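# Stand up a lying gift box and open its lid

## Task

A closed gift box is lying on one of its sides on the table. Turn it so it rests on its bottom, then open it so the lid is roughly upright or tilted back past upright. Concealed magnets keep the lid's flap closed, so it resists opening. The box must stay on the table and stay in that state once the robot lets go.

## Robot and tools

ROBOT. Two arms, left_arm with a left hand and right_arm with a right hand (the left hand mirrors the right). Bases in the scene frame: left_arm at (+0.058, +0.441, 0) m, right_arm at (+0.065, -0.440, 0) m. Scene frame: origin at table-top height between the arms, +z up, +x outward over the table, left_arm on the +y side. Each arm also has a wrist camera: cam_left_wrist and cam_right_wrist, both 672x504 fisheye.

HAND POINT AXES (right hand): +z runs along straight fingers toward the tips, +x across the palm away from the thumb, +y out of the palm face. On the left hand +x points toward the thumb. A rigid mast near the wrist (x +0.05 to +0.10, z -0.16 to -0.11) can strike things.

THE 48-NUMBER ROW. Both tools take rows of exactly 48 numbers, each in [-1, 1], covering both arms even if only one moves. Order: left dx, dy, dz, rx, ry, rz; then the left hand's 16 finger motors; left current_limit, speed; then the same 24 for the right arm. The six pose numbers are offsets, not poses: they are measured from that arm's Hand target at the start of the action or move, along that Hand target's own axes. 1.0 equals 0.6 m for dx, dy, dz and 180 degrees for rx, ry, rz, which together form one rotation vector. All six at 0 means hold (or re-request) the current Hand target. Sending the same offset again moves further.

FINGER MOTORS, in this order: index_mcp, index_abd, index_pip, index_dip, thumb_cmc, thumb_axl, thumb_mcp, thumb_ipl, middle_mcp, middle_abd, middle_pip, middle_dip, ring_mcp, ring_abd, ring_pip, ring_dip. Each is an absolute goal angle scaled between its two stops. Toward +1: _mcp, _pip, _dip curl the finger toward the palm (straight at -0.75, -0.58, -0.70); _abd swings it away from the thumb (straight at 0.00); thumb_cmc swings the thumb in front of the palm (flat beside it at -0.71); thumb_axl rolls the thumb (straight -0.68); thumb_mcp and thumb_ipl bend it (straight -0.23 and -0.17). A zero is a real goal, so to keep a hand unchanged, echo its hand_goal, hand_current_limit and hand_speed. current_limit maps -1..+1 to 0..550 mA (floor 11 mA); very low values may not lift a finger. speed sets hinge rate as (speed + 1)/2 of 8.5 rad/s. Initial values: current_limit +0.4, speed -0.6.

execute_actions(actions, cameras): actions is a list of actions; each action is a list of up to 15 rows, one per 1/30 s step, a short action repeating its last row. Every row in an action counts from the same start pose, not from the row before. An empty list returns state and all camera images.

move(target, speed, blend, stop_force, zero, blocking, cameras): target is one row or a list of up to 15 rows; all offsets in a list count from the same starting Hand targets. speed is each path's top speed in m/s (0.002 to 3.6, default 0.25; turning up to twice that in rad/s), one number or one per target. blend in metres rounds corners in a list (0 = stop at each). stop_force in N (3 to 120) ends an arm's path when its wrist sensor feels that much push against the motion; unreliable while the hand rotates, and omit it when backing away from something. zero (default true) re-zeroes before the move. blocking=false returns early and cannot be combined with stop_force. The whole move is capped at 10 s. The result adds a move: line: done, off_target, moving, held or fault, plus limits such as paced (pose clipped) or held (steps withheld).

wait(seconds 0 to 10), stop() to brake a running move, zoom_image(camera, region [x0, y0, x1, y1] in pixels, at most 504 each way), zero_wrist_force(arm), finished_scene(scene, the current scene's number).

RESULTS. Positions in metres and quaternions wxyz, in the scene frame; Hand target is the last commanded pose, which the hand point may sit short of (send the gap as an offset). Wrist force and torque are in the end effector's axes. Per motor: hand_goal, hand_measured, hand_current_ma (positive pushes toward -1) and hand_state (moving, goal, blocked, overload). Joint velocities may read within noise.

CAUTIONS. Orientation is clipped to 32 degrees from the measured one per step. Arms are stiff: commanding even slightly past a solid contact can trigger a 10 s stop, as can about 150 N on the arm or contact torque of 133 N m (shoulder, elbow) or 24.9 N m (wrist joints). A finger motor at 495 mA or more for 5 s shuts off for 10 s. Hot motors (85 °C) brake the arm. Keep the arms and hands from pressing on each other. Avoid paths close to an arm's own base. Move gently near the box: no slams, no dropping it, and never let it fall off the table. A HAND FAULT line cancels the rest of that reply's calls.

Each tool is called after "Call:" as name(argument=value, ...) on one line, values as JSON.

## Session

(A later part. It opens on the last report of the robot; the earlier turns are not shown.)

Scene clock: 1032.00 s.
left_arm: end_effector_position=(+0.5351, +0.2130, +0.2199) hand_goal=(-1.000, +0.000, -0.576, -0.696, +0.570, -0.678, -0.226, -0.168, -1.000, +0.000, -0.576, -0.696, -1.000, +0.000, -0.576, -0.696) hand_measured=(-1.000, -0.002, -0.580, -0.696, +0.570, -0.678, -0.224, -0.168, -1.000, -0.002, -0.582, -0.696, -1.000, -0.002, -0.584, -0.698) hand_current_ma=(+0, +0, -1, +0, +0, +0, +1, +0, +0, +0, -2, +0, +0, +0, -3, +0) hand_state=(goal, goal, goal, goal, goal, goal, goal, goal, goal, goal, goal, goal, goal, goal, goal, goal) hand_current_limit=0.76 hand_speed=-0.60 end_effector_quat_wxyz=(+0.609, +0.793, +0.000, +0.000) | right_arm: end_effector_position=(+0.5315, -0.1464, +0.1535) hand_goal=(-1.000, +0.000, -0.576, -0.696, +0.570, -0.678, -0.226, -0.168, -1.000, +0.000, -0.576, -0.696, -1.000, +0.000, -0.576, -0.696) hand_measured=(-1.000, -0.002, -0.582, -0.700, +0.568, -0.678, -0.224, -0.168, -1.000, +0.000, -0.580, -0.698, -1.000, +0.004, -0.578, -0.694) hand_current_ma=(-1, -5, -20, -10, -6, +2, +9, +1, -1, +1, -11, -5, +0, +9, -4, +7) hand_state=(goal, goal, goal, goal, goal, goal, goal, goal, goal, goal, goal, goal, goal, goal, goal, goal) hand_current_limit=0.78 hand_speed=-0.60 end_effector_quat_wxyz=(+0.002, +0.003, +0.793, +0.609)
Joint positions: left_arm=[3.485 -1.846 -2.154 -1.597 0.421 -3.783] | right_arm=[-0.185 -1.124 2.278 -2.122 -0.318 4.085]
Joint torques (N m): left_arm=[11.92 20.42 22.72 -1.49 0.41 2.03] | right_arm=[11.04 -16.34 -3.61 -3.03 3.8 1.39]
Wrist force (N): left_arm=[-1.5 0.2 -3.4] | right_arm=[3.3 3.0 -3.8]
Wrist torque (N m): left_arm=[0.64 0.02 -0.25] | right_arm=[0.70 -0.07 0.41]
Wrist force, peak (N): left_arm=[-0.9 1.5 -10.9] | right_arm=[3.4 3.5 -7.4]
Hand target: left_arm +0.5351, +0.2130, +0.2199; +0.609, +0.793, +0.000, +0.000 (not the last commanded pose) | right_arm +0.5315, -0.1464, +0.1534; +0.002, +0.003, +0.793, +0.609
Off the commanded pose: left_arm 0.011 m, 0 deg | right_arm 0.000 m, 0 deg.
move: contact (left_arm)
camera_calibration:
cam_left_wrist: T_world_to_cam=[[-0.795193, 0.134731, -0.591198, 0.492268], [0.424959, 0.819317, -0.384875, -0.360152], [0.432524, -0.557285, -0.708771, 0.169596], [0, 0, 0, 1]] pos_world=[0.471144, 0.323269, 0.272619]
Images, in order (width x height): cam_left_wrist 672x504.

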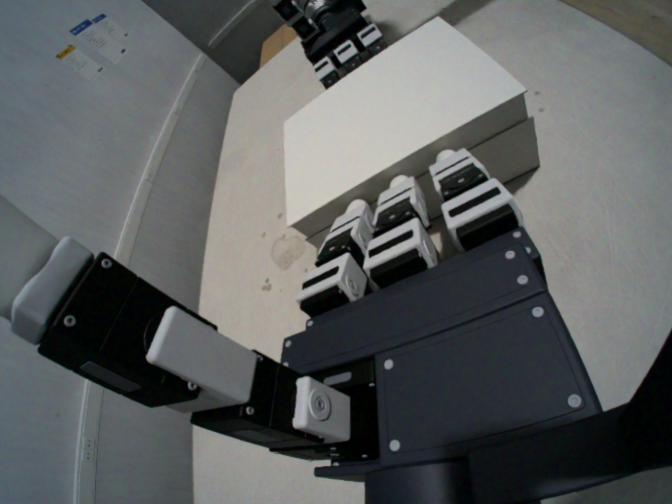

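Call:
move(target=[[0,0.0471,0.0102,0,0,0,-1,0,-0.576,-0.696,0.571,-0.678,-0.226,-0.168,-1,0,-0.576,-0.696,-1,0,-0.576,-0.696,0.76,-0.6,0,-0.0009,-0.0032,0,0,0,-1,0,-0.576,-0.696,0.571,-0.678,-0.226,-0.168,-1,0,-0.576,-0.696,-1,0,-0.576,-0.696,0.78,-0.6],[0,0.0929,0.0246,0,0,0,-1,0,-0.576,-0.696,0.571,-0.678,-0.226,-0.168,-1,0,-0.576,-0.696,-1,0,-0.576,-0.696,0.76,-0.6,0,-0.0018,-0.0068,0,0,0,-1,0,-0.576,-0.696,0.571,-0.678,-0.226,-0.168,-1,0,-0.576,-0.696,-1,0,-0.576,-0.696,0.78,-0.6],[0,0.1364,0.045,0,0,0,-1,0,-0.576,-0.696,0.571,-0.678,-0.226,-0.168,-1,0,-0.576,-0.696,-1,0,-0.576,-0.696,0.76,-0.6,0,-0.0029,-0.0109,0,0,0,-1,0,-0.576,-0.696,0.571,-0.678,-0.226,-0.168,-1,0,-0.576,-0.696,-1,0,-0.576,-0.696,0.78,-0.6],[0,0.177,0.0708,0,0,0,-1,0,-0.576,-0.696,0.571,-0.678,-0.226,-0.168,-1,0,-0.576,-0.696,-1,0,-0.576,-0.696,0.76,-0.6,0,-0.0042,-0.0158,0,0,0,-1,0,-0.576,-0.696,0.571,-0.678,-0.226,-0.168,-1,0,-0.576,-0.696,-1,0,-0.576,-0.696,0.78,-0.6]], speed=0.025, blend=[0.003,0.003,0.003,0], cameras=["all"])

Call:
zoom_image(camera="cam_left_wrist", region=[270, 0, 600, 260])

Scene clock: 1060.77 s.
left_arm: end_effector_position=(+0.5351, +0.1445, +0.3115) hand_goal=(-1.000, +0.000, -0.576, -0.696, +0.570, -0.678, -0.226, -0.168, -1.000, +0.000, -0.576, -0.696, -1.000, +0.000, -0.576, -0.696) hand_measured=(-1.000, -0.002, -0.582, -0.700, +0.570, -0.678, -0.224, -0.168, -1.000, -0.002, -0.586, -0.700, -1.000, -0.002, -0.592, -0.702) hand_current_ma=(+0, +0, -2, -1, +0, +0, +1, +0, +0, +0, -5, -1, +0, +0, -12, -2) hand_state=(goal, goal, goal, goal, goal, goal, goal, goal, goal, goal, goal, goal, goal, goal, goal, goal) hand_current_limit=0.76 hand_speed=-0.60 end_effector_quat_wxyz=(+0.609, +0.793, +0.000, +0.000) | right_arm: end_effector_position=(+0.5314, -0.1562, +0.1535) hand_goal=(-1.000, +0.000, -0.576, -0.696, +0.570, -0.678, -0.226, -0.168, -1.000, +0.000, -0.576, -0.696, -1.000, +0.000, -0.576, -0.696) hand_measured=(-1.000, -0.002, -0.588, -0.702, +0.568, -0.678, -0.224, -0.168, -1.000, +0.000, -0.588, -0.702, -1.000, +0.004, -0.588, -0.700) hand_current_ma=(-1, -3, -44, -17, -6, +2, +9, +1, -1, +2, -43, -19, +0, +9, -46, -16) hand_state=(goal, goal, goal, goal, goal, goal, goal, goal, goal, goal, goal, goal, goal, goal, goal, goal) hand_current_limit=0.78 hand_speed=-0.60 end_effector_quat_wxyz=(+0.002, +0.003, +0.793, +0.609)
Joint positions: left_arm=[3.334 -1.678 -2.124 -1.505 0.318 -4.094] | right_arm=[-0.208 -1.133 2.271 -2.051 -0.331 4.028]
Joint torques (N m): left_arm=[-13.69 27.32 12.4 3.51 -3.19 -1.85] | right_arm=[-13.39 -46.76 -17.55 0.85 0.11 -1.02]
Wrist force (N): left_arm=[-1.3 -0.7 -1.7] | right_arm=[2.9 -1.3 0.7]
Wrist torque (N m): left_arm=[0.57 0.04 -0.10] | right_arm=[0.60 -0.43 0.34]
Wrist force, peak (N): left_arm=[-1.3 1.6 -15.1] | right_arm=[3.4 3.3 -9.4]
Hand target: left_arm +0.5351, +0.1445, +0.3115; +0.609, +0.793, +0.000, +0.000 | right_arm +0.5314, -0.1562, +0.1535; +0.002, +0.003, +0.793, +0.609
Off the commanded pose: left_arm 0.000 m, 0 deg | right_arm 0.000 m, 0 deg.
move: done
camera_calibration:
cam_left_wrist: T_world_to_cam=[[-0.795188, 0.134742, -0.591203, 0.555575], [0.42497, 0.819316, -0.384867, -0.268903], [0.432524, -0.557285, -0.708771, 0.196331], [0, 0, 0, 1]] pos_world=[0.471144, 0.254869, 0.364119]
cam_right_wrist: T_world_to_cam=[[0.745772, 0.175101, 0.642778, -0.437956], [0.442398, -0.851557, -0.281309, -0.374163], [0.498104, 0.494156, -0.712532, 0.0455384], [0, 0, 0, 1]] pos_world=[0.469461, -0.264438, 0.2087]

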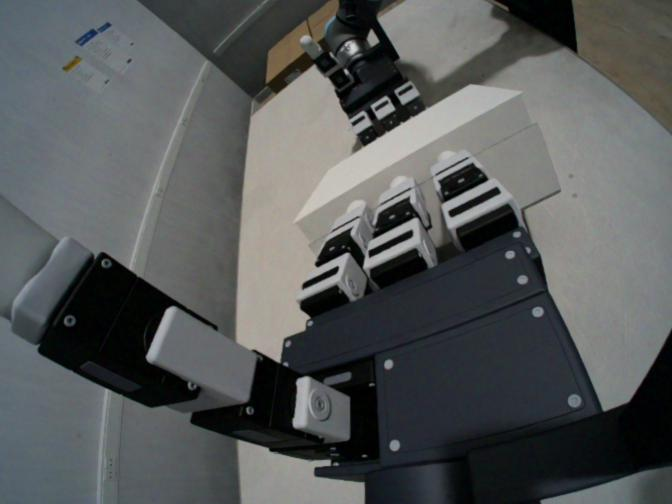

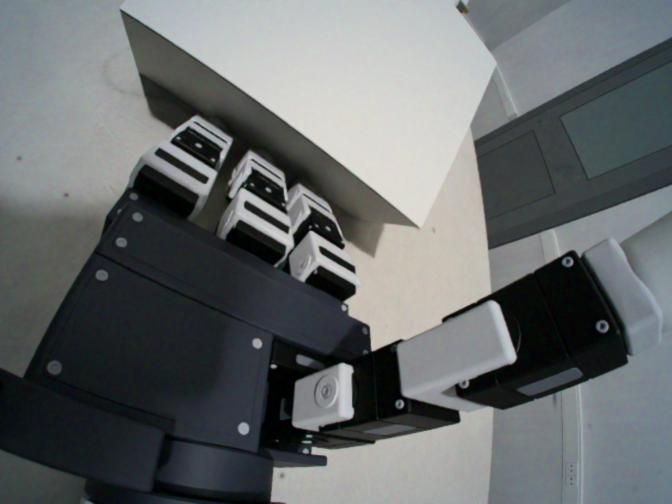

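Scaled by 1.527 from the camera's 672x504 image, which has a finer 960x720 frame.

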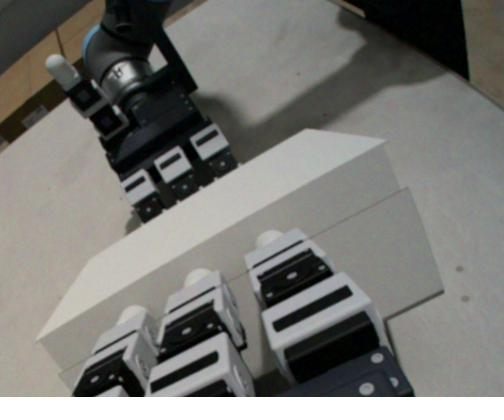

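Call:
move(target=[[0,0.0368,0.031,0,0,0,-1,0,-0.576,-0.696,0.571,-0.678,-0.226,-0.168,-1,0,-0.576,-0.696,-1,0,-0.576,-0.696,0.76,-0.6,0,-0.0017,-0.0061,0,0,0,-1,0,-0.576,-0.696,0.571,-0.678,-0.226,-0.168,-1,0,-0.576,-0.696,-1,0,-0.576,-0.696,0.78,-0.6],[0,0.0693,0.0665,0,0,0,-1,0,-0.576,-0.696,0.571,-0.678,-0.226,-0.168,-1,0,-0.576,-0.696,-1,0,-0.576,-0.696,0.76,-0.6,0,-0.0037,-0.0138,0,0,0,-1,0,-0.576,-0.696,0.571,-0.678,-0.226,-0.168,-1,0,-0.576,-0.696,-1,0,-0.576,-0.696,0.78,-0.6],[0,0.0967,0.1059,0,0,0,-1,0,-0.576,-0.696,0.571,-0.678,-0.226,-0.168,-1,0,-0.576,-0.696,-1,0,-0.576,-0.696,0.76,-0.6,0,-0.0066,-0.0245,0,0,0,-1,0,-0.576,-0.696,0.571,-0.678,-0.226,-0.168,-1,0,-0.576,-0.696,-1,0,-0.576,-0.696,0.78,-0.6],[0,0.119,0.1484,0,0,0,-1,0,-0.576,-0.696,0.571,-0.678,-0.226,-0.168,-1,0,-0.576,-0.696,-1,0,-0.576,-0.696,0.76,-0.6,0,-0.0107,-0.0399,0,0,0,-1,0,-0.576,-0.696,0.571,-0.678,-0.226,-0.168,-1,0,-0.576,-0.696,-1,0,-0.576,-0.696,0.78,-0.6]], speed=0.025, blend=[0.003,0.003,0.003,0], cameras=["all"])

Call:
zoom_image(camera="cam_left_wrist", region=[270, 0, 600, 260])

Scene clock: 1082.83 s.
left_arm: end_effector_position=(+0.5350, +0.0400, +0.3574) hand_goal=(-1.000, +0.000, -0.576, -0.696, +0.570, -0.678, -0.226, -0.168, -1.000, +0.000, -0.576, -0.696, -1.000, +0.000, -0.576, -0.696) hand_measured=(-0.986, +0.000, -0.566, -0.690, +0.570, -0.678, -0.224, -0.168, -0.986, +0.000, -0.568, -0.694, -0.986, +0.004, -0.570, -0.698) hand_current_ma=(+11, +0, +6, +2, +0, +0, +1, +0, +12, +0, +5, +1, +10, +1, +3, +0) hand_state=(goal, goal, goal, goal, goal, goal, goal, goal, goal, goal, goal, goal, goal, goal, goal, goal) hand_current_limit=0.76 hand_speed=-0.60 end_effector_quat_wxyz=(+0.609, +0.793, +0.000, +0.000) | right_arm: end_effector_position=(+0.5313, -0.1810, +0.1534) hand_goal=(-1.000, +0.000, -0.576, -0.696, +0.570, -0.678, -0.226, -0.168, -1.000, +0.000, -0.576, -0.696, -1.000, +0.000, -0.576, -0.696) hand_measured=(-1.000, -0.002, -0.588, -0.702, +0.568, -0.678, -0.224, -0.168, -1.000, +0.000, -0.588, -0.702, -1.000, +0.002, -0.588, -0.700) hand_current_ma=(-1, -4, -40, -18, -6, +2, +9, +1, -1, +0, -39, -18, -2, +6, -41, -15) hand_state=(goal, goal, goal, goal, goal, goal, goal, goal, goal, goal, goal, goal, goal, goal, goal, goal) hand_current_limit=0.78 hand_speed=-0.60 end_effector_quat_wxyz=(+0.002, +0.003, +0.793, +0.609)
Joint positions: left_arm=[3.101 -1.747 -2.135 -0.646 0.266 -4.904] | right_arm=[-0.265 -1.15 2.253 -1.899 -0.369 3.902]
Joint torques (N m): left_arm=[-18.05 11.57 8.42 3.61 2.33 -1.5] | right_arm=[-8.74 -50.54 -18.19 1.67 2.65 -0.8]
Wrist force (N): left_arm=[-2.3 10.1 -15.0] | right_arm=[2.3 -17.2 -6.8]
Wrist torque (N m): left_arm=[1.33 -0.63 -0.59] | right_arm=[1.45 -0.08 -0.31]
Wrist force, peak (N): left_arm=[-2.3 10.1 -15.0] | right_arm=[2.1 -17.5 -6.6]
Hand target: left_arm +0.5350, +0.0400, +0.3574; +0.609, +0.793, +0.000, +0.000 | right_arm +0.5313, -0.1810, +0.1534; +0.002, +0.003, +0.793, +0.609
Off the commanded pose: left_arm 0.000 m, 0 deg | right_arm 0.000 m, 0 deg.
move: done
camera_calibration:
cam_left_wrist: T_world_to_cam=[[-0.795156, 0.134998, -0.591188, 0.596711], [0.425146, 0.819283, -0.384743, -0.165667], [0.43241, -0.557271, -0.708851, 0.170826], [0, 0, 0, 1]] pos_world=[0.471044, 0.15037, 0.410119]
cam_right_wrist: T_world_to_cam=[[0.745772, 0.175101, 0.642778, -0.433474], [0.442398, -0.851557, -0.281309, -0.395265], [0.498104, 0.494156, -0.712532, 0.0577721], [0, 0, 0, 1]] pos_world=[0.469361, -0.289238, 0.2086]

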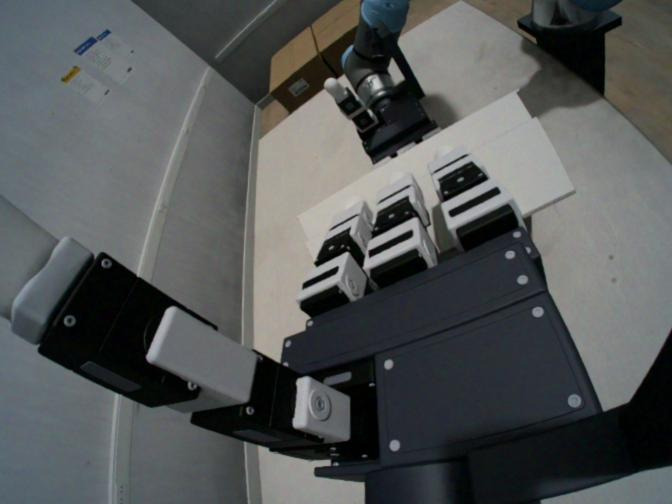

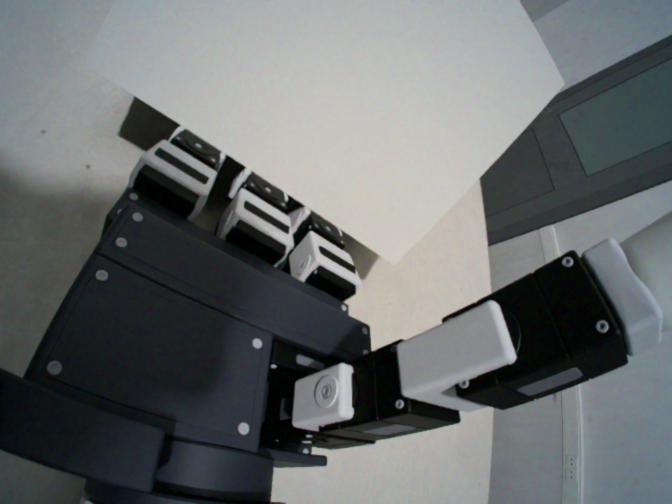

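Scaled by 1.527 from the camera's 672x504 image, which has a finer 960x720 frame.

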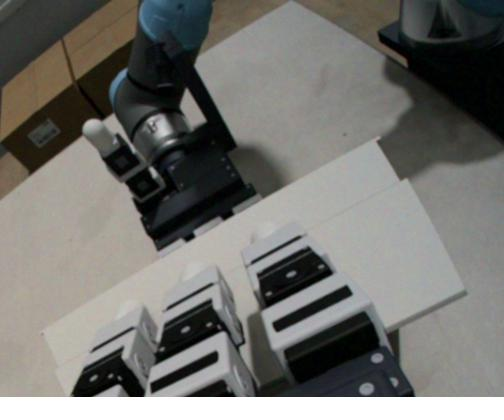

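Call:
move(target=[[0,0.0205,0.0442,0,0,0,-1,0,-0.576,-0.696,0.571,-0.678,-0.226,-0.168,-1,0,-0.576,-0.696,-1,0,-0.576,-0.696,0.76,-0.6,0,-0.0119,-0.0446,0,0,0,-1,0,-0.576,-0.696,0.571,-0.678,-0.226,-0.168,-1,0,-0.576,-0.696,-1,0,-0.576,-0.696,0.78,-0.6],[0,0.0313,0.091,0,0,0,-1,0,-0.576,-0.696,0.571,-0.678,-0.226,-0.168,-1,0,-0.576,-0.696,-1,0,-0.576,-0.696,0.76,-0.6,0,-0.0211,-0.0789,0,0,0,-1,0,-0.576,-0.696,0.571,-0.678,-0.226,-0.168,-1,0,-0.576,-0.696,-1,0,-0.576,-0.696,0.78,-0.6]], speed=0.025, blend=[0.004,0], cameras=["all"])

Call:
zoom_image(camera="cam_left_wrist", region=[270, 0, 600, 260])

Scene clock: 1103.83 s.
left_arm: end_effector_position=(+0.5350, -0.0176, +0.3614) hand_goal=(-1.000, +0.000, -0.576, -0.696, +0.570, -0.678, -0.226, -0.168, -1.000, +0.000, -0.576, -0.696, -1.000, +0.000, -0.576, -0.696) hand_measured=(-0.982, -0.002, -0.562, -0.688, +0.570, -0.678, -0.224, -0.168, -0.980, -0.002, -0.562, -0.690, -0.982, +0.002, -0.564, -0.692) hand_current_ma=(+17, +0, +9, +4, +0, +0, +1, +0, +19, +0, +9, +3, +15, +0, +8, +1) hand_state=(goal, goal, goal, goal, goal, goal, goal, goal, goal, goal, goal, goal, goal, goal, goal, goal) hand_current_limit=0.76 hand_speed=-0.60 end_effector_quat_wxyz=(+0.609, +0.793, +0.000, +0.000) | right_arm: end_effector_position=(+0.5309, -0.2300, +0.1534) hand_goal=(-1.000, +0.000, -0.576, -0.696, +0.570, -0.678, -0.226, -0.168, -1.000, +0.000, -0.576, -0.696, -1.000, +0.000, -0.576, -0.696) hand_measured=(-1.000, -0.002, -0.584, -0.700, +0.568, -0.678, -0.224, -0.168, -1.000, +0.000, -0.584, -0.700, -1.000, +0.002, -0.586, -0.700) hand_current_ma=(-1, -4, -26, -11, -6, +2, +9, +1, -1, +0, -27, -10, -2, +5, -34, -11) hand_state=(goal, goal, goal, goal, goal, goal, goal, goal, goal, goal, goal, goal, goal, goal, goal, goal) hand_current_limit=0.78 hand_speed=-0.60 end_effector_quat_wxyz=(+0.002, +0.003, +0.793, +0.609)
Joint positions: left_arm=[2.98 -1.877 -2.068 -0.2 0.312 -5.302] | right_arm=[-0.375 -1.159 2.214 -1.684 -0.453 3.722]
Joint torques (N m): left_arm=[-17.45 15.6 22.22 3.16 2.27 -1.52] | right_arm=[-9.61 -27.96 -17.74 2.88 1.43 -0.63]
Wrist force (N): left_arm=[-1.7 9.1 -12.8] | right_arm=[3.0 -15.1 -4.8]
Wrist torque (N m): left_arm=[1.07 -0.58 -0.52] | right_arm=[1.21 -0.19 -0.16]
Wrist force, peak (N): left_arm=[-2.2 10.3 -15.4] | right_arm=[2.1 -17.7 -6.7]
Hand target: left_arm +0.5350, -0.0176, +0.3614; +0.609, +0.793, +0.000, +0.000 | right_arm +0.5309, -0.2300, +0.1534; +0.002, +0.003, +0.793, +0.609
Off the commanded pose: left_arm 0.000 m, 0 deg | right_arm 0.000 m, 0 deg.
move: done
camera_calibration:
cam_left_wrist: T_world_to_cam=[[-0.795201, 0.134929, -0.591143, 0.606861], [0.425036, 0.819342, -0.384739, -0.116893], [0.432435, -0.557201, -0.708891, 0.141561], [0, 0, 0, 1]] pos_world=[0.471044, 0.09277, 0.414119]
cam_right_wrist: T_world_to_cam=[[0.745676, 0.175084, 0.642894, -0.42458], [0.442436, -0.851554, -0.281259, -0.436842], [0.498215, 0.494167, -0.712447, 0.0821188], [0, 0, 0, 1]] pos_world=[0.468961, -0.338238, 0.2086]

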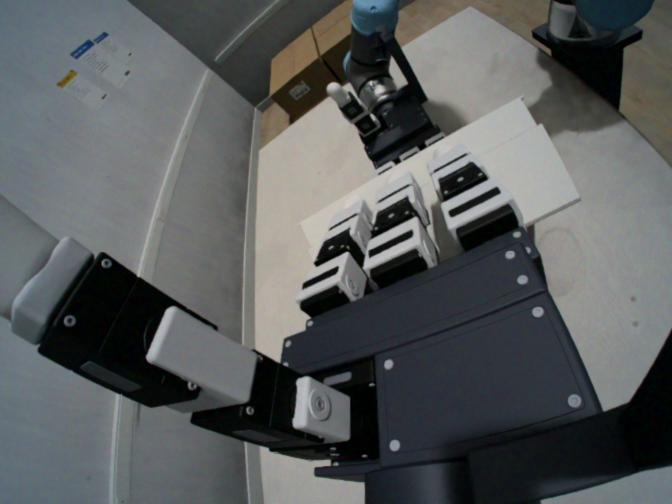

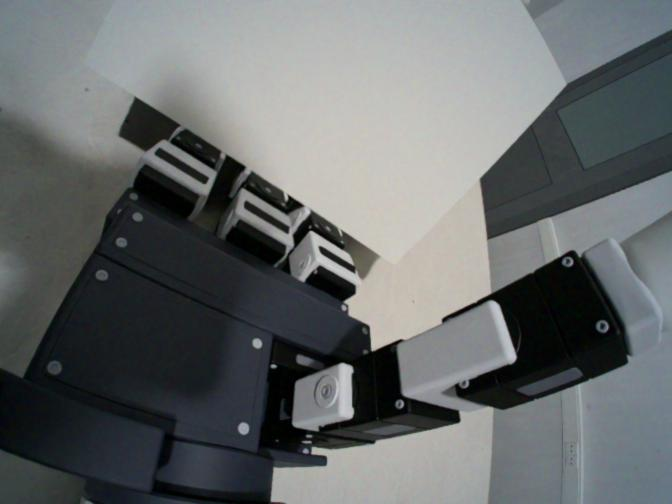

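Scaled by 1.527 from the camera's 672x504 image, which has a finer 960x720 frame.

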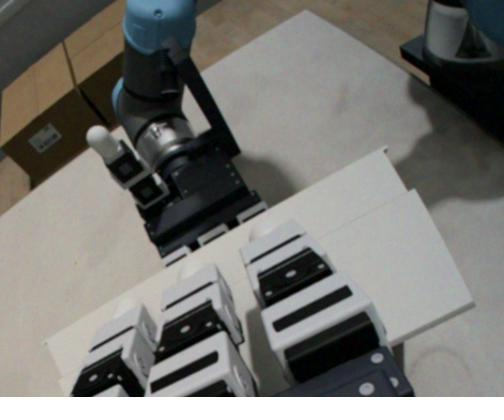

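Call:
move(target=[0,0.0117,0.0503,0,0,0,-1,0,-0.576,-0.696,0.571,-0.678,-0.226,-0.168,-1,0,-0.576,-0.696,-1,0,-0.576,-0.696,0.76,-0.6,0,-0.0438,-0.0392,-0.0722,0,0,-1,0,-0.576,-0.696,0.571,-0.678,-0.226,-0.168,-1,0,-0.576,-0.696,-1,0,-0.576,-0.696,0.78,-0.6], speed=0.02, cameras=["all"])

Call:
zoom_image(camera="cam_left_wrist", region=[270, 0, 600, 260])

Scene clock: 1128.93 s.
left_arm: end_effector_position=(+0.5350, -0.0485, +0.3604) hand_goal=(-1.000, +0.000, -0.576, -0.696, +0.570, -0.678, -0.226, -0.168, -1.000, +0.000, -0.576, -0.696, -1.000, +0.000, -0.576, -0.696) hand_measured=(-0.956, +0.002, -0.546, -0.678, +0.570, -0.678, -0.224, -0.168, -0.954, +0.000, -0.548, -0.680, -0.960, +0.004, -0.544, -0.680) hand_current_ma=(+68, +0, +33, +16, +0, +0, +1, +0, +73, +0, +32, +12, +61, +1, +37, +13) hand_state=(blocked, goal, blocked, goal, goal, goal, goal, goal, blocked, goal, blocked, goal, blocked, goal, blocked, goal) hand_current_limit=0.76 hand_speed=-0.60 end_effector_quat_wxyz=(+0.609, +0.793, +0.000, +0.000) | right_arm: end_effector_position=(+0.5308, -0.2595, +0.1340) hand_goal=(-1.000, +0.000, -0.576, -0.696, +0.570, -0.678, -0.226, -0.168, -1.000, +0.000, -0.576, -0.696, -1.000, +0.000, -0.576, -0.696) hand_measured=(-0.998, +0.000, -0.604, -0.716, +0.568, -0.678, -0.224, -0.168, -0.998, +0.000, -0.606, -0.714, -0.998, +0.002, -0.608, -0.712) hand_current_ma=(+10, -2, -111, -79, -6, +2, +9, +1, +6, +1, -115, -70, +5, +6, -125, -60) hand_state=(goal, goal, blocked, blocked, goal, goal, goal, goal, goal, goal, blocked, goal, goal, goal, blocked, goal) hand_current_limit=0.78 hand_speed=-0.60 end_effector_quat_wxyz=(+0.002, +0.002, +0.719, +0.695) end_effector_velocity=(+0.000, +0.000, +0.000) end_effector_angular_velocity=(+0.002, +0.002, +0.001)
Joint positions: left_arm=[2.918 -1.943 -2.014 -0.043 0.349 -5.455] | right_arm=[-0.415 -0.955 2.077 -1.205 -0.415 3.218]
Joint velocities: left_arm=[within noise] | right_arm=[0 0.001 -0.001 0.005 -0.001 -0.003]
Joint torques (N m): left_arm=[-13.59 18.31 21.95 2.98 2.62 -1.46] | right_arm=[-9.17 -13.32 -12.35 1.61 -1.89 -0.91]
Wrist force (N): left_arm=[-1.9 9.9 -5.2] | right_arm=[4.1 22.8 -9.2]
Wrist torque (N m): left_arm=[0.06 -0.26 -0.53] | right_arm=[1.32 -0.09 1.01]
Wrist force, peak (N): left_arm=[-1.7 8.9 -13.0] | right_arm=[4.0 23.1 -9.1]
Hand target: left_arm +0.5350, -0.0486, +0.3604; +0.609, +0.793, +0.000, +0.000 | right_arm +0.5307, -0.2595, +0.1340; +0.002, +0.002, +0.719, +0.695
Off the commanded pose: left_arm 0.000 m, 0 deg | right_arm 0.000 m, 0 deg.
move: done
camera_calibration:
cam_left_wrist: T_world_to_cam=[[-0.795193, 0.134731, -0.591198, 0.610405], [0.424959, 0.819317, -0.384875, -0.091741], [0.432524, -0.557285, -0.708771, 0.123535], [0, 0, 0, 1]] pos_world=[0.470944, 0.0617689, 0.413119]
cam_right_wrist: T_world_to_cam=[[0.7448, 0.0260368, 0.66678, -0.448312], [0.442891, -0.766702, -0.464775, -0.420944], [0.49912, 0.641476, -0.582571, 0.103332], [0, 0, 0, 1]] pos_world=[0.46876, -0.377351, 0.163479]

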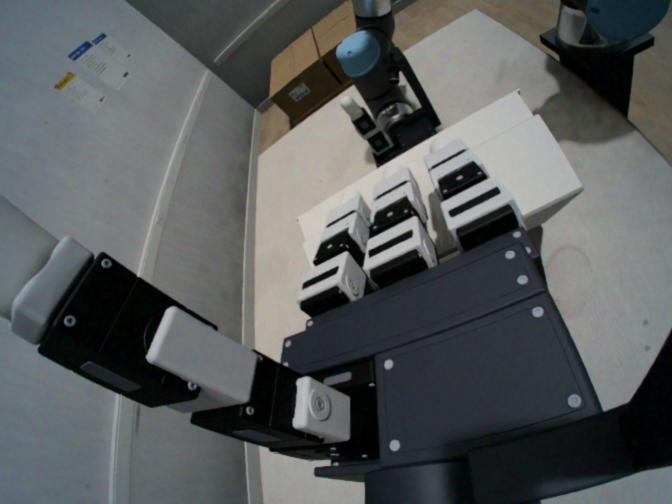

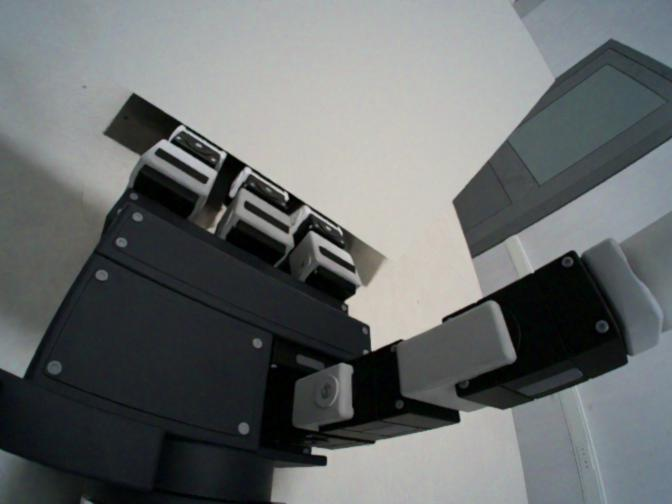

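Scaled by 1.527 from the camera's 672x504 image, which has a finer 960x720 frame.

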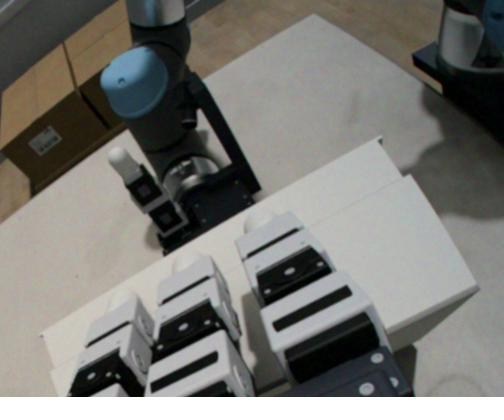

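Call:
move(target=[0,0.0097,0.0492,0,0,0,-1,0,-0.576,-0.696,0.571,-0.678,-0.226,-0.168,-1,0,-0.576,-0.696,-1,0,-0.576,-0.696,0.76,-0.6,0,0.0067,0,0,0,0,-1,0,-0.576,-0.696,0.571,-0.678,-0.226,-0.168,-1,0,-0.576,-0.696,-1,0,-0.576,-0.696,0.78,-0.6], speed=0.02, cameras=["all"])

Call:
zoom_image(camera="cam_left_wrist", region=[270, 0, 600, 260])

Scene clock: 1138.17 s.
left_arm: end_effector_position=(+0.5349, -0.0785, +0.3584) hand_goal=(-1.000, +0.000, -0.576, -0.696, +0.570, -0.678, -0.226, -0.168, -1.000, +0.000, -0.576, -0.696, -1.000, +0.000, -0.576, -0.696) hand_measured=(-0.862, +0.000, -0.506, -0.690, +0.570, -0.678, -0.224, -0.168, -0.856, +0.000, -0.508, -0.692, -0.862, +0.004, -0.498, -0.694) hand_current_ma=(+438, +0, +133, +2, +0, +0, +1, +0, +462, +0, +129, +1, +436, +1, +159, +1) hand_state=(blocked, goal, blocked, goal, goal, goal, goal, goal, blocked, goal, blocked, goal, blocked, goal, blocked, goal) hand_current_limit=0.76 hand_speed=-0.60 end_effector_quat_wxyz=(+0.609, +0.793, +0.000, +0.000) | right_arm: end_effector_position=(+0.5308, -0.2594, +0.1380) hand_goal=(-1.000, +0.000, -0.576, -0.696, +0.570, -0.678, -0.226, -0.168, -1.000, +0.000, -0.576, -0.696, -1.000, +0.000, -0.576, -0.696) hand_measured=(-1.002, +0.000, -0.584, -0.700, +0.568, -0.678, -0.224, -0.168, -1.002, +0.000, -0.586, -0.700, -1.002, +0.002, -0.586, -0.700) hand_current_ma=(-5, -2, -31, -11, -6, +2, +9, +1, -5, +1, -31, -10, -5, +6, -31, -11) hand_state=(goal, goal, goal, goal, goal, goal, goal, goal, goal, goal, goal, goal, goal, goal, goal, goal) hand_current_limit=0.78 hand_speed=-0.60 end_effector_quat_wxyz=(+0.002, +0.002, +0.719, +0.695)
Joint positions: left_arm=[2.861 -2.002 -1.956 0.064 0.388 -5.57] | right_arm=[-0.414 -0.965 2.077 -1.195 -0.415 3.218]
Joint torques (N m): left_arm=[-27.78 -3.13 4.47 -3.22 8.59 -1.89] | right_arm=[20.64 -68.08 -2.84 9.3 3.69 -0.91]
Wrist force (N): left_arm=[-0.4 44.4 -39.9] | right_arm=[3.7 -56.3 -23.9]
Wrist torque (N m): left_arm=[1.54 -0.74 -1.13] | right_arm=[4.20 0.16 -0.89]
Wrist force, peak (N): left_arm=[-0.2 44.7 -39.9] | right_arm=[3.6 -56.4 -24.3]
Hand target: left_arm +0.5349, -0.0786, +0.3584; +0.609, +0.793, +0.000, +0.000 | right_arm +0.5308, -0.2594, +0.1380; +0.002, +0.002, +0.719, +0.695
Off the commanded pose: left_arm 0.000 m, 0 deg | right_arm 0.000 m, 0 deg.
move: done
camera_calibration:
cam_left_wrist: T_world_to_cam=[[-0.795174, 0.134787, -0.591211, 0.613245], [0.424971, 0.819355, -0.384782, -0.0680584], [0.432548, -0.557216, -0.708811, 0.105458], [0, 0, 0, 1]] pos_world=[0.470944, 0.0318695, 0.411119]
cam_right_wrist: T_world_to_cam=[[0.744791, 0.0258469, 0.666797, -0.450985], [0.442914, -0.766548, -0.465007, -0.418969], [0.499113, 0.641667, -0.582366, 0.105582], [0, 0, 0, 1]] pos_world=[0.46876, -0.377252, 0.167379]

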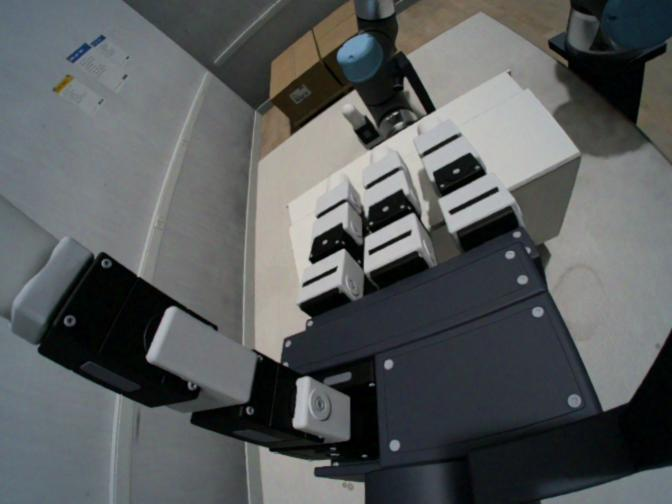

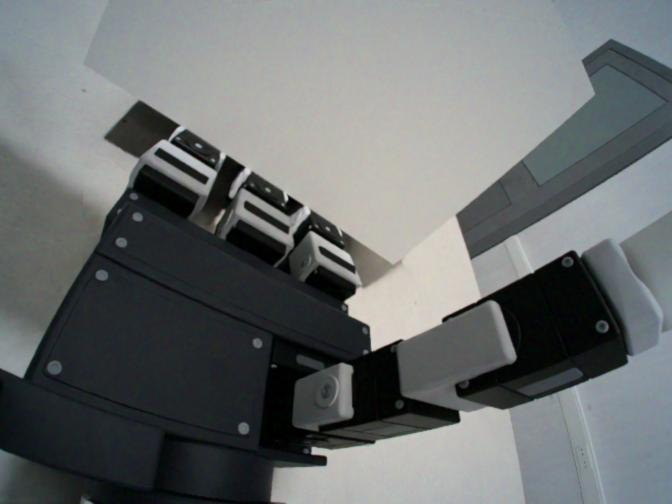

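Scaled by 1.527 from the camera's 672x504 image, which has a finer 960x720 frame.

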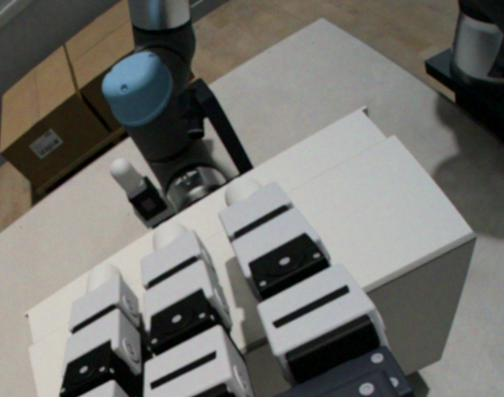

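Call:
move(target=[0,0.0193,-0.0052,0,0,0,-1,0,-0.576,-0.696,0.571,-0.678,-0.226,-0.168,-1,0,-0.576,-0.696,-1,0,-0.576,-0.696,0.76,-0.6,0,0,0,0,0,0,-1,0,-0.576,-0.696,0.571,-0.678,-0.226,-0.168,-1,0,-0.576,-0.696,-1,0,-0.576,-0.696,0.78,-0.6], speed=0.02, cameras=["all"])

Scene clock: 1144.30 s.
left_arm: end_effector_position=(+0.5349, -0.0786, +0.3702) hand_goal=(-1.000, +0.000, -0.576, -0.696, +0.570, -0.678, -0.226, -0.168, -1.000, +0.000, -0.576, -0.696, -1.000, +0.000, -0.576, -0.696) hand_measured=(-0.924, +0.000, -0.522, -0.678, +0.570, -0.678, -0.224, -0.168, -0.920, +0.000, -0.522, -0.682, -0.926, +0.002, -0.514, -0.678) hand_current_ma=(+167, +0, +88, +14, +0, +0, +1, +0, +179, +0, +84, +10, +157, +1, +106, +15) hand_state=(blocked, goal, blocked, goal, goal, goal, goal, goal, blocked, goal, blocked, goal, blocked, goal, blocked, goal) hand_current_limit=0.76 hand_speed=-0.60 end_effector_quat_wxyz=(+0.609, +0.793, +0.000, +0.000) end_effector_velocity=(-0.001, -0.001, +0.002) end_effector_angular_velocity=(+0.000, -0.001, -0.001) | right_arm: end_effector_position=(+0.5307, -0.2593, +0.1381) hand_goal=(-1.000, +0.000, -0.576, -0.696, +0.570, -0.678, -0.226, -0.168, -1.000, +0.000, -0.576, -0.696, -1.000, +0.000, -0.576, -0.696) hand_measured=(-1.000, +0.000, -0.584, -0.700, +0.568, -0.678, -0.224, -0.168, -1.000, +0.000, -0.584, -0.700, -1.000, +0.002, -0.586, -0.700) hand_current_ma=(-2, -2, -29, -11, -6, +2, +9, +1, -2, +1, -30, -10, -2, +6, -31, -11) hand_state=(goal, goal, goal, goal, goal, goal, goal, goal, goal, goal, goal, goal, goal, goal, goal, goal) hand_current_limit=0.78 hand_speed=-0.60 end_effector_quat_wxyz=(+0.002, +0.002, +0.719, +0.695)
Joint positions: left_arm=[2.861 -1.98 -1.948 0.035 0.389 -5.57] | right_arm=[-0.414 -0.965 2.077 -1.195 -0.415 3.218]
Joint velocities: left_arm=[-0.001 0.003 0.001 -0.005 0.001 0.001] | right_arm=[within noise]
Joint torques (N m): left_arm=[5.3 33.01 21.85 -1.56 -1.09 2.02] | right_arm=[-2.44 -32.85 -4.29 -0.45 0.58 -0.79]
Wrist force (N): left_arm=[-1.0 9.0 -6.7] | right_arm=[3.4 -11.6 -2.0]
Wrist torque (N m): left_arm=[0.30 0.07 -0.36] | right_arm=[0.85 -0.39 0.10]
Wrist force, peak (N): left_arm=[-0.3 44.7 -40.2] | right_arm=[4.0 -56.9 -23.9]
Hand target: left_arm +0.5349, -0.0786, +0.3704; +0.609, +0.793, +0.000, +0.000 | right_arm +0.5308, -0.2594, +0.1380; +0.002, +0.002, +0.719, +0.695
Off the commanded pose: left_arm 0.000 m, 0 deg | right_arm 0.000 m, 0 deg.
move: done
camera_calibration:
cam_left_wrist: T_world_to_cam=[[-0.795223, 0.134786, -0.591146, 0.620244], [0.424987, 0.819292, -0.384898, -0.0633106], [0.432443, -0.557309, -0.708802, 0.113759], [0, 0, 0, 1]] pos_world=[0.470944, 0.031669, 0.422919]
cam_right_wrist: T_world_to_cam=[[0.744726, 0.0259557, 0.666866, -0.450994], [0.443022, -0.766543, -0.464912, -0.418911], [0.499114, 0.641668, -0.582364, 0.105575], [0, 0, 0, 1]] pos_world=[0.46876, -0.377152, 0.167479]

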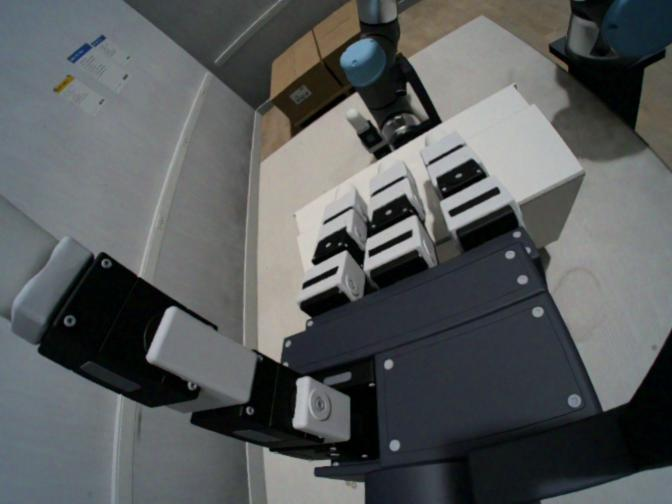

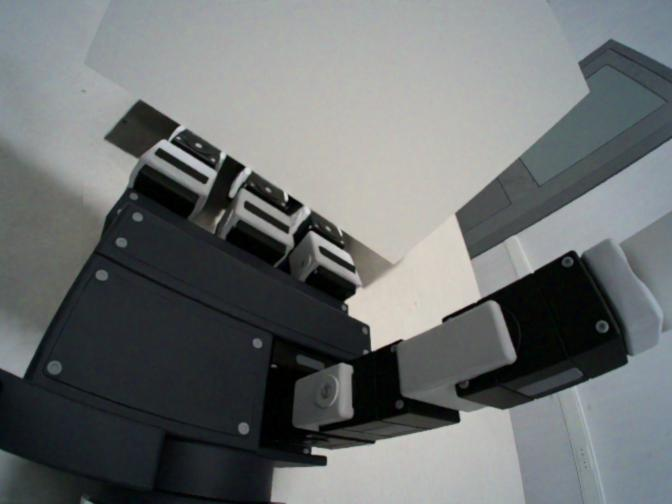

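Call:
move(target=[0,0.0129,0.0224,0,0,0,-1,0,-0.576,-0.696,0.571,-0.678,-0.226,-0.168,-1,0,-0.576,-0.696,-1,0,-0.576,-0.696,0.76,-0.6,0,0,0,0,0,0,-1,0,-0.576,-0.696,0.571,-0.678,-0.226,-0.168,-1,0,-0.576,-0.696,-1,0,-0.576,-0.696,0.78,-0.6], speed=0.02, cameras=["all"])

Call:
zoom_image(camera="cam_left_wrist", region=[270, 50, 600, 310])

Scene clock: 1157.30 s.
left_arm: end_effector_position=(+0.5349, -0.0934, +0.3744) hand_goal=(-1.000, +0.000, -0.576, -0.696, +0.570, -0.678, -0.226, -0.168, -1.000, +0.000, -0.576, -0.696, -1.000, +0.000, -0.576, -0.696) hand_measured=(-0.926, +0.000, -0.522, -0.678, +0.570, -0.678, -0.224, -0.168, -0.922, -0.002, -0.524, -0.680, -0.928, +0.002, -0.516, -0.676) hand_current_ma=(+158, +0, +84, +16, +0, +0, +1, +0, +170, +0, +81, +12, +150, +0, +102, +17) hand_state=(blocked, goal, blocked, goal, goal, goal, goal, goal, blocked, goal, blocked, goal, blocked, goal, blocked, goal) hand_current_limit=0.76 hand_speed=-0.60 end_effector_quat_wxyz=(+0.609, +0.793, +0.000, +0.000) | right_arm: end_effector_position=(+0.5307, -0.2594, +0.1380) hand_goal=(-1.000, +0.000, -0.576, -0.696, +0.570, -0.678, -0.226, -0.168, -1.000, +0.000, -0.576, -0.696, -1.000, +0.000, -0.576, -0.696) hand_measured=(-1.000, +0.000, -0.584, -0.700, +0.568, -0.678, -0.224, -0.168, -1.000, +0.000, -0.584, -0.700, -1.000, +0.002, -0.586, -0.700) hand_current_ma=(-2, -2, -29, -11, -6, +2, +9, +1, -2, +1, -30, -10, -2, +6, -31, -11) hand_state=(goal, goal, goal, goal, goal, goal, goal, goal, goal, goal, goal, goal, goal, goal, goal, goal) hand_current_limit=0.78 hand_speed=-0.60 end_effector_quat_wxyz=(+0.002, +0.002, +0.719, +0.695)
Joint positions: left_arm=[2.834 -1.998 -1.914 0.062 0.409 -5.617] | right_arm=[-0.414 -0.965 2.077 -1.195 -0.415 3.218]
Joint torques (N m): left_arm=[-15.68 18.87 21.19 2.21 2.58 -1.63] | right_arm=[-10.94 -27.87 -5.75 0.52 -0.7 0.08]
Wrist force (N): left_arm=[-0.8 12.5 -7.5] | right_arm=[3.3 -15.3 -1.9]
Wrist torque (N m): left_arm=[0.16 0.00 -0.40] | right_arm=[0.92 -0.41 0.04]
Wrist force, peak (N): left_arm=[-0.8 12.7 -7.9] | right_arm=[3.6 -15.5 -1.9]
Hand target: left_arm +0.5349, -0.0936, +0.3744; +0.609, +0.793, +0.000, +0.000 | right_arm +0.5308, -0.2594, +0.1380; +0.002, +0.002, +0.719, +0.695
Off the commanded pose: left_arm 0.000 m, 0 deg | right_arm 0.000 m, 0 deg.
move: done
camera_calibration:
cam_left_wrist: T_world_to_cam=[[-0.795199, 0.134739, -0.591189, 0.62467], [0.424924, 0.819363, -0.384816, -0.0496135], [0.432548, -0.557216, -0.708811, 0.10837], [0, 0, 0, 1]] pos_world=[0.470944, 0.0168693, 0.427019]
cam_right_wrist: T_world_to_cam=[[0.74476, 0.0258993, 0.66683, -0.450956], [0.442966, -0.766546, -0.464961, -0.419], [0.499113, 0.641667, -0.582365, 0.105582], [0, 0, 0, 1]] pos_world=[0.46876, -0.377252, 0.167379]

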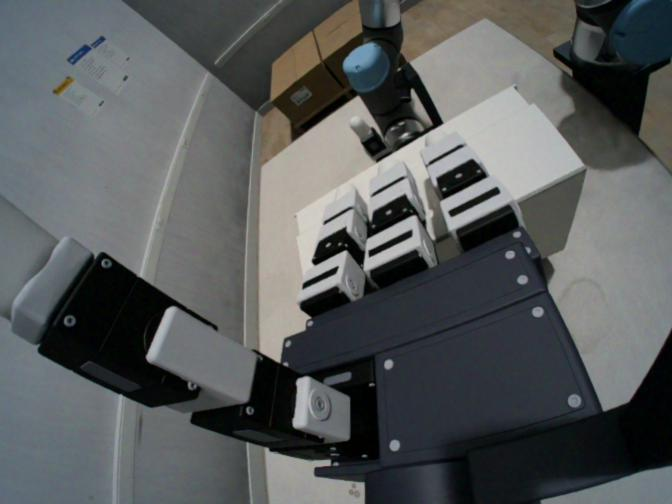

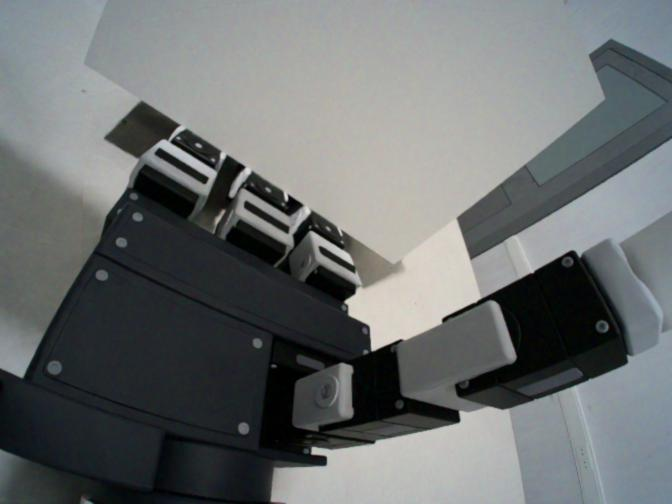

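Scaled by 1.527 from the camera's 672x504 image, which has a finer 960x720 frame.

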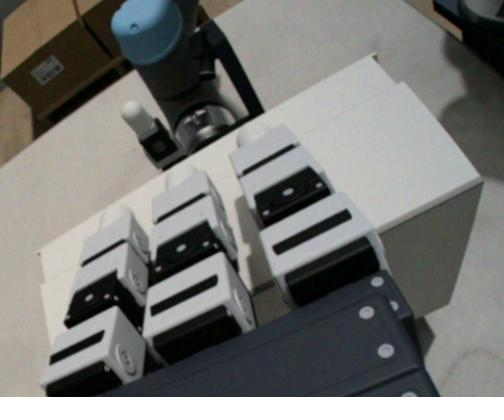

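Call:
move(target=[0,0,0,0,0,0,-1,0,-0.576,-0.696,0.571,-0.678,-0.226,-0.168,-1,0,-0.576,-0.696,-1,0,-0.576,-0.696,0.76,-0.6,0,-0.0041,-0.08,0,0,0,-1,0,-0.576,-0.696,0.571,-0.678,-0.226,-0.168,-1,0,-0.576,-0.696,-1,0,-0.576,-0.696,0.78,-0.6], speed=0.03, cameras=["all"])

Call:
zoom_image(camera="cam_left_wrist", region=[270, 50, 600, 310])

Scene clock: 1164.77 s.
left_arm: end_effector_position=(+0.5349, -0.0936, +0.3744) hand_goal=(-1.000, +0.000, -0.576, -0.696, +0.570, -0.678, -0.226, -0.168, -1.000, +0.000, -0.576, -0.696, -1.000, +0.000, -0.576, -0.696) hand_measured=(-1.000, +0.000, -0.576, -0.694, +0.570, -0.678, -0.224, -0.168, -1.000, -0.002, -0.576, -0.694, -1.000, +0.002, -0.574, -0.694) hand_current_ma=(+0, +0, +0, +1, +0, +0, +1, +0, +0, +0, +0, +1, +0, +0, +0, +1) hand_state=(goal, goal, goal, goal, goal, goal, goal, goal, goal, goal, goal, goal, goal, goal, goal, goal) hand_current_limit=0.76 hand_speed=-0.60 end_effector_quat_wxyz=(+0.609, +0.793, +0.000, +0.000) | right_arm: end_effector_position=(+0.5304, -0.3072, +0.1372) hand_goal=(-1.000, +0.000, -0.576, -0.696, +0.570, -0.678, -0.226, -0.168, -1.000, +0.000, -0.576, -0.696, -1.000, +0.000, -0.576, -0.696) hand_measured=(-1.000, +0.000, -0.594, -0.704, +0.568, -0.678, -0.224, -0.168, -1.000, +0.000, -0.592, -0.704, -1.000, +0.002, -0.594, -0.702) hand_current_ma=(-1, -2, -63, -24, -6, +2, +9, +1, -1, +1, -62, -25, -1, +6, -64, -23) hand_state=(goal, goal, goal, goal, goal, goal, goal, goal, goal, goal, goal, goal, goal, goal, goal, goal) hand_current_limit=0.78 hand_speed=-0.60 end_effector_quat_wxyz=(+0.002, +0.002, +0.719, +0.695)
Joint positions: left_arm=[2.834 -1.999 -1.914 0.063 0.409 -5.617] | right_arm=[-0.514 -0.952 2.05 -1.166 -0.515 3.201]
Joint torques (N m): left_arm=[-11.3 33.22 22.49 2.75 -1.81 -1.61] | right_arm=[-13.56 -23.5 -15.64 3.5 -1.91 -0.78]
Wrist force (N): left_arm=[-1.0 -0.2 -0.9] | right_arm=[2.1 0.0 1.6]
Wrist torque (N m): left_arm=[0.35 0.07 -0.15] | right_arm=[0.73 -0.41 0.31]
Wrist force, peak (N): left_arm=[-1.1 12.6 -7.9] | right_arm=[3.4 -15.7 -2.0]
Hand target: left_arm +0.5349, -0.0936, +0.3744; +0.609, +0.793, +0.000, +0.000 | right_arm +0.5304, -0.3074, +0.1372; +0.002, +0.002, +0.719, +0.695
Off the commanded pose: left_arm 0.000 m, 0 deg | right_arm 0.000 m, 0 deg.
move: done
camera_calibration:
cam_left_wrist: T_world_to_cam=[[-0.795193, 0.134731, -0.591198, 0.624685], [0.424959, 0.819317, -0.384875, -0.049522], [0.432524, -0.557285, -0.708771, 0.108309], [0, 0, 0, 1]] pos_world=[0.470944, 0.0167689, 0.427019]
cam_right_wrist: T_world_to_cam=[[0.744761, 0.025897, 0.666829, -0.448963], [0.442964, -0.766546, -0.464963, -0.455879], [0.499113, 0.641667, -0.582365, 0.135937], [0, 0, 0, 1]] pos_world=[0.46846, -0.425052, 0.166579]

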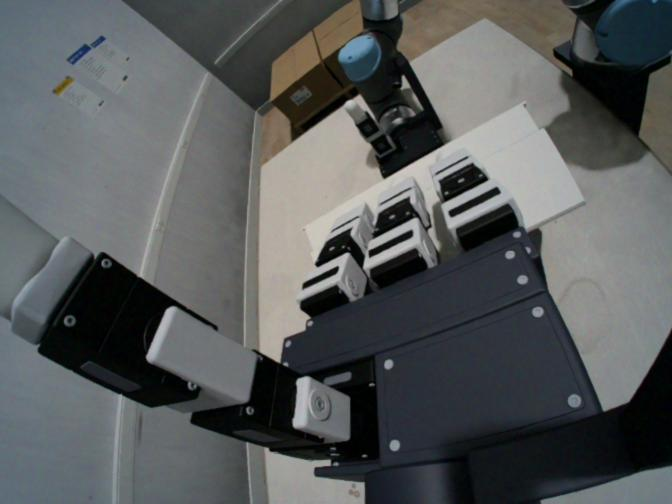

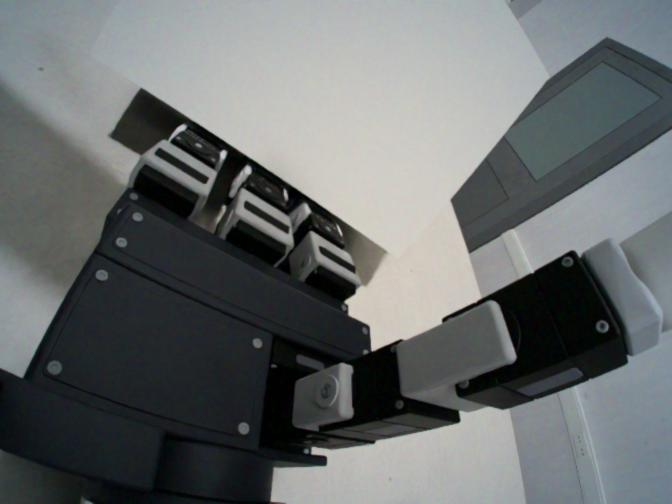

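Scaled by 1.527 from the camera's 672x504 image, which has a finer 960x720 frame.

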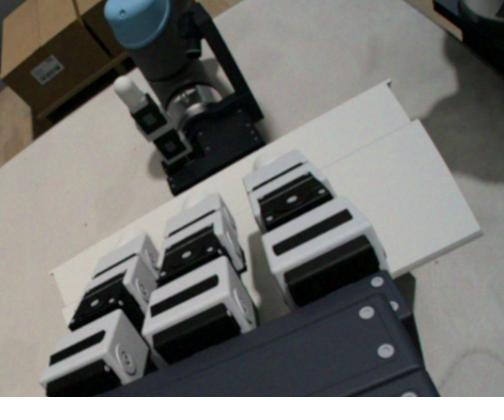

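Call:
move(target=[[0,-0.0194,-0.0724,0,0,0,-1,0,-0.576,-0.696,0.571,-0.678,-0.226,-0.168,-1,0,-0.576,-0.696,-1,0,-0.576,-0.696,0.76,-0.6,0,0,0,0,0,0,-1,0,-0.576,-0.696,0.571,-0.678,-0.226,-0.168,-1,0,-0.576,-0.696,-1,0,-0.576,-0.696,0.78,-0.6],[0,-0.0452,-0.0656,0,0,0,-1,0,-0.576,-0.696,0.571,-0.678,-0.226,-0.168,-1,0,-0.576,-0.696,-1,0,-0.576,-0.696,0.76,-0.6,0,0,0,0,0,0,-1,0,-0.576,-0.696,0.571,-0.678,-0.226,-0.168,-1,0,-0.576,-0.696,-1,0,-0.576,-0.696,0.78,-0.6]], speed=0.04, cameras=["all"])

Call:
zoom_image(camera="cam_left_wrist", region=[270, 50, 600, 310])

Scene clock: 1195.50 s.
left_arm: end_effector_position=(+0.5350, -0.0485, +0.3585) hand_goal=(-1.000, +0.000, -0.576, -0.696, +0.570, -0.678, -0.226, -0.168, -1.000, +0.000, -0.576, -0.696, -1.000, +0.000, -0.576, -0.696) hand_measured=(-1.000, +0.000, -0.576, -0.694, +0.570, -0.678, -0.224, -0.168, -1.000, -0.002, -0.576, -0.694, -1.000, +0.002, -0.580, -0.696) hand_current_ma=(+0, +0, +0, +1, +0, +0, +1, +0, +0, +0, +0, +0, +0, +0, -1, +0) hand_state=(goal, goal, goal, goal, goal, goal, goal, goal, goal, goal, goal, goal, goal, goal, goal, goal) hand_current_limit=0.76 hand_speed=-0.60 end_effector_quat_wxyz=(+0.609, +0.793, +0.000, +0.000) | right_arm: end_effector_position=(+0.5304, -0.3074, +0.1372) hand_goal=(-1.000, +0.000, -0.576, -0.696, +0.570, -0.678, -0.226, -0.168, -1.000, +0.000, -0.576, -0.696, -1.000, +0.000, -0.576, -0.696) hand_measured=(-1.000, +0.000, -0.584, -0.700, +0.568, -0.678, -0.224, -0.168, -1.000, +0.000, -0.582, -0.700, -1.000, +0.002, -0.584, -0.700) hand_current_ma=(-1, -2, -24, -11, -6, +2, +9, +1, -1, +1, -22, -10, -1, +6, -25, -11) hand_state=(goal, goal, goal, goal, goal, goal, goal, goal, goal, goal, goal, goal, goal, goal, goal, goal) hand_current_limit=0.78 hand_speed=-0.60 end_effector_quat_wxyz=(+0.002, +0.002, +0.719, +0.695)
Joint positions: left_arm=[2.918 -1.947 -2.016 -0.038 0.349 -5.455] | right_arm=[-0.515 -0.952 2.049 -1.166 -0.515 3.201]
Joint torques (N m): left_arm=[11.66 23.55 11.59 4.09 -2.92 -1.64] | right_arm=[-12.06 -22.84 -14.82 -0.06 -1.44 -0.81]
Wrist force (N): left_arm=[-1.2 -0.7 -0.6] | right_arm=[2.1 3.1 1.6]
Wrist torque (N m): left_arm=[0.32 0.11 -0.15] | right_arm=[0.42 -0.39 0.39]
Wrist force, peak (N): left_arm=[-1.2 -1.0 -1.1] | right_arm=[2.4 3.3 1.8]
Hand target: left_arm +0.5350, -0.0485, +0.3584; +0.609, +0.793, +0.000, +0.000 | right_arm +0.5304, -0.3074, +0.1372; +0.002, +0.002, +0.719, +0.695
Off the commanded pose: left_arm 0.000 m, 0 deg | right_arm 0.000 m, 0 deg.
move: done
camera_calibration:
cam_left_wrist: T_world_to_cam=[[-0.795174, 0.134787, -0.591211, 0.609215], [0.424971, 0.819355, -0.384782, -0.0925571], [0.432548, -0.557216, -0.708811, 0.122119], [0, 0, 0, 1]] pos_world=[0.470944, 0.0617695, 0.411119]
cam_right_wrist: T_world_to_cam=[[0.744827, 0.0258981, 0.666755, -0.448976], [0.44294, -0.766519, -0.465031, -0.455998], [0.499037, 0.6417, -0.582395, 0.13612], [0, 0, 0, 1]] pos_world=[0.46846, -0.425252, 0.166579]

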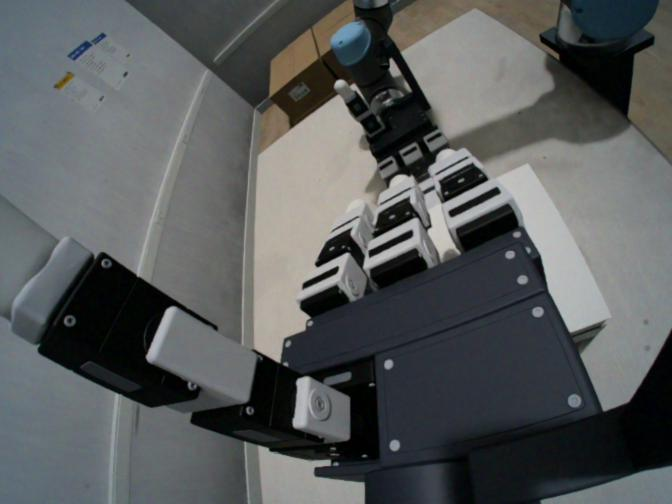

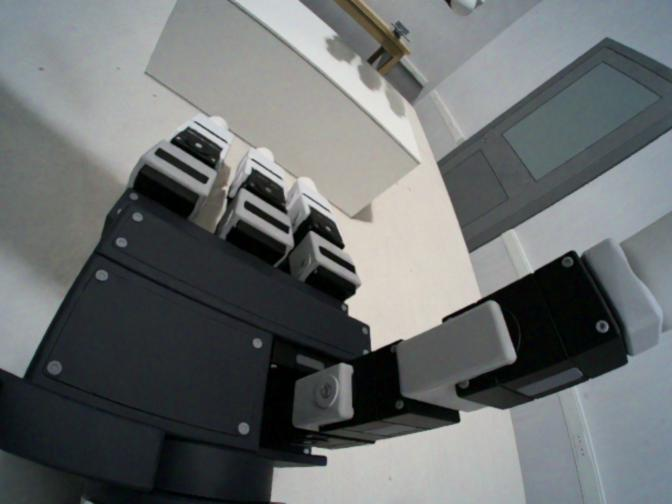

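Scaled by 1.527 from the camera's 672x504 image, which has a finer 960x720 frame.

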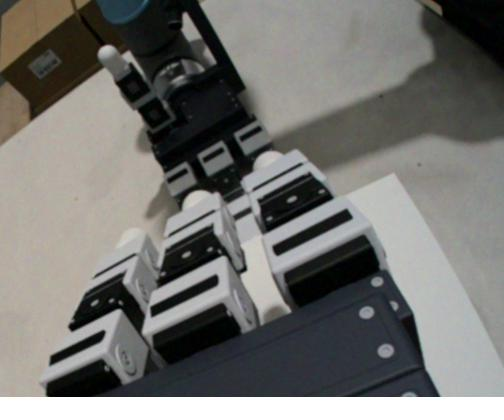

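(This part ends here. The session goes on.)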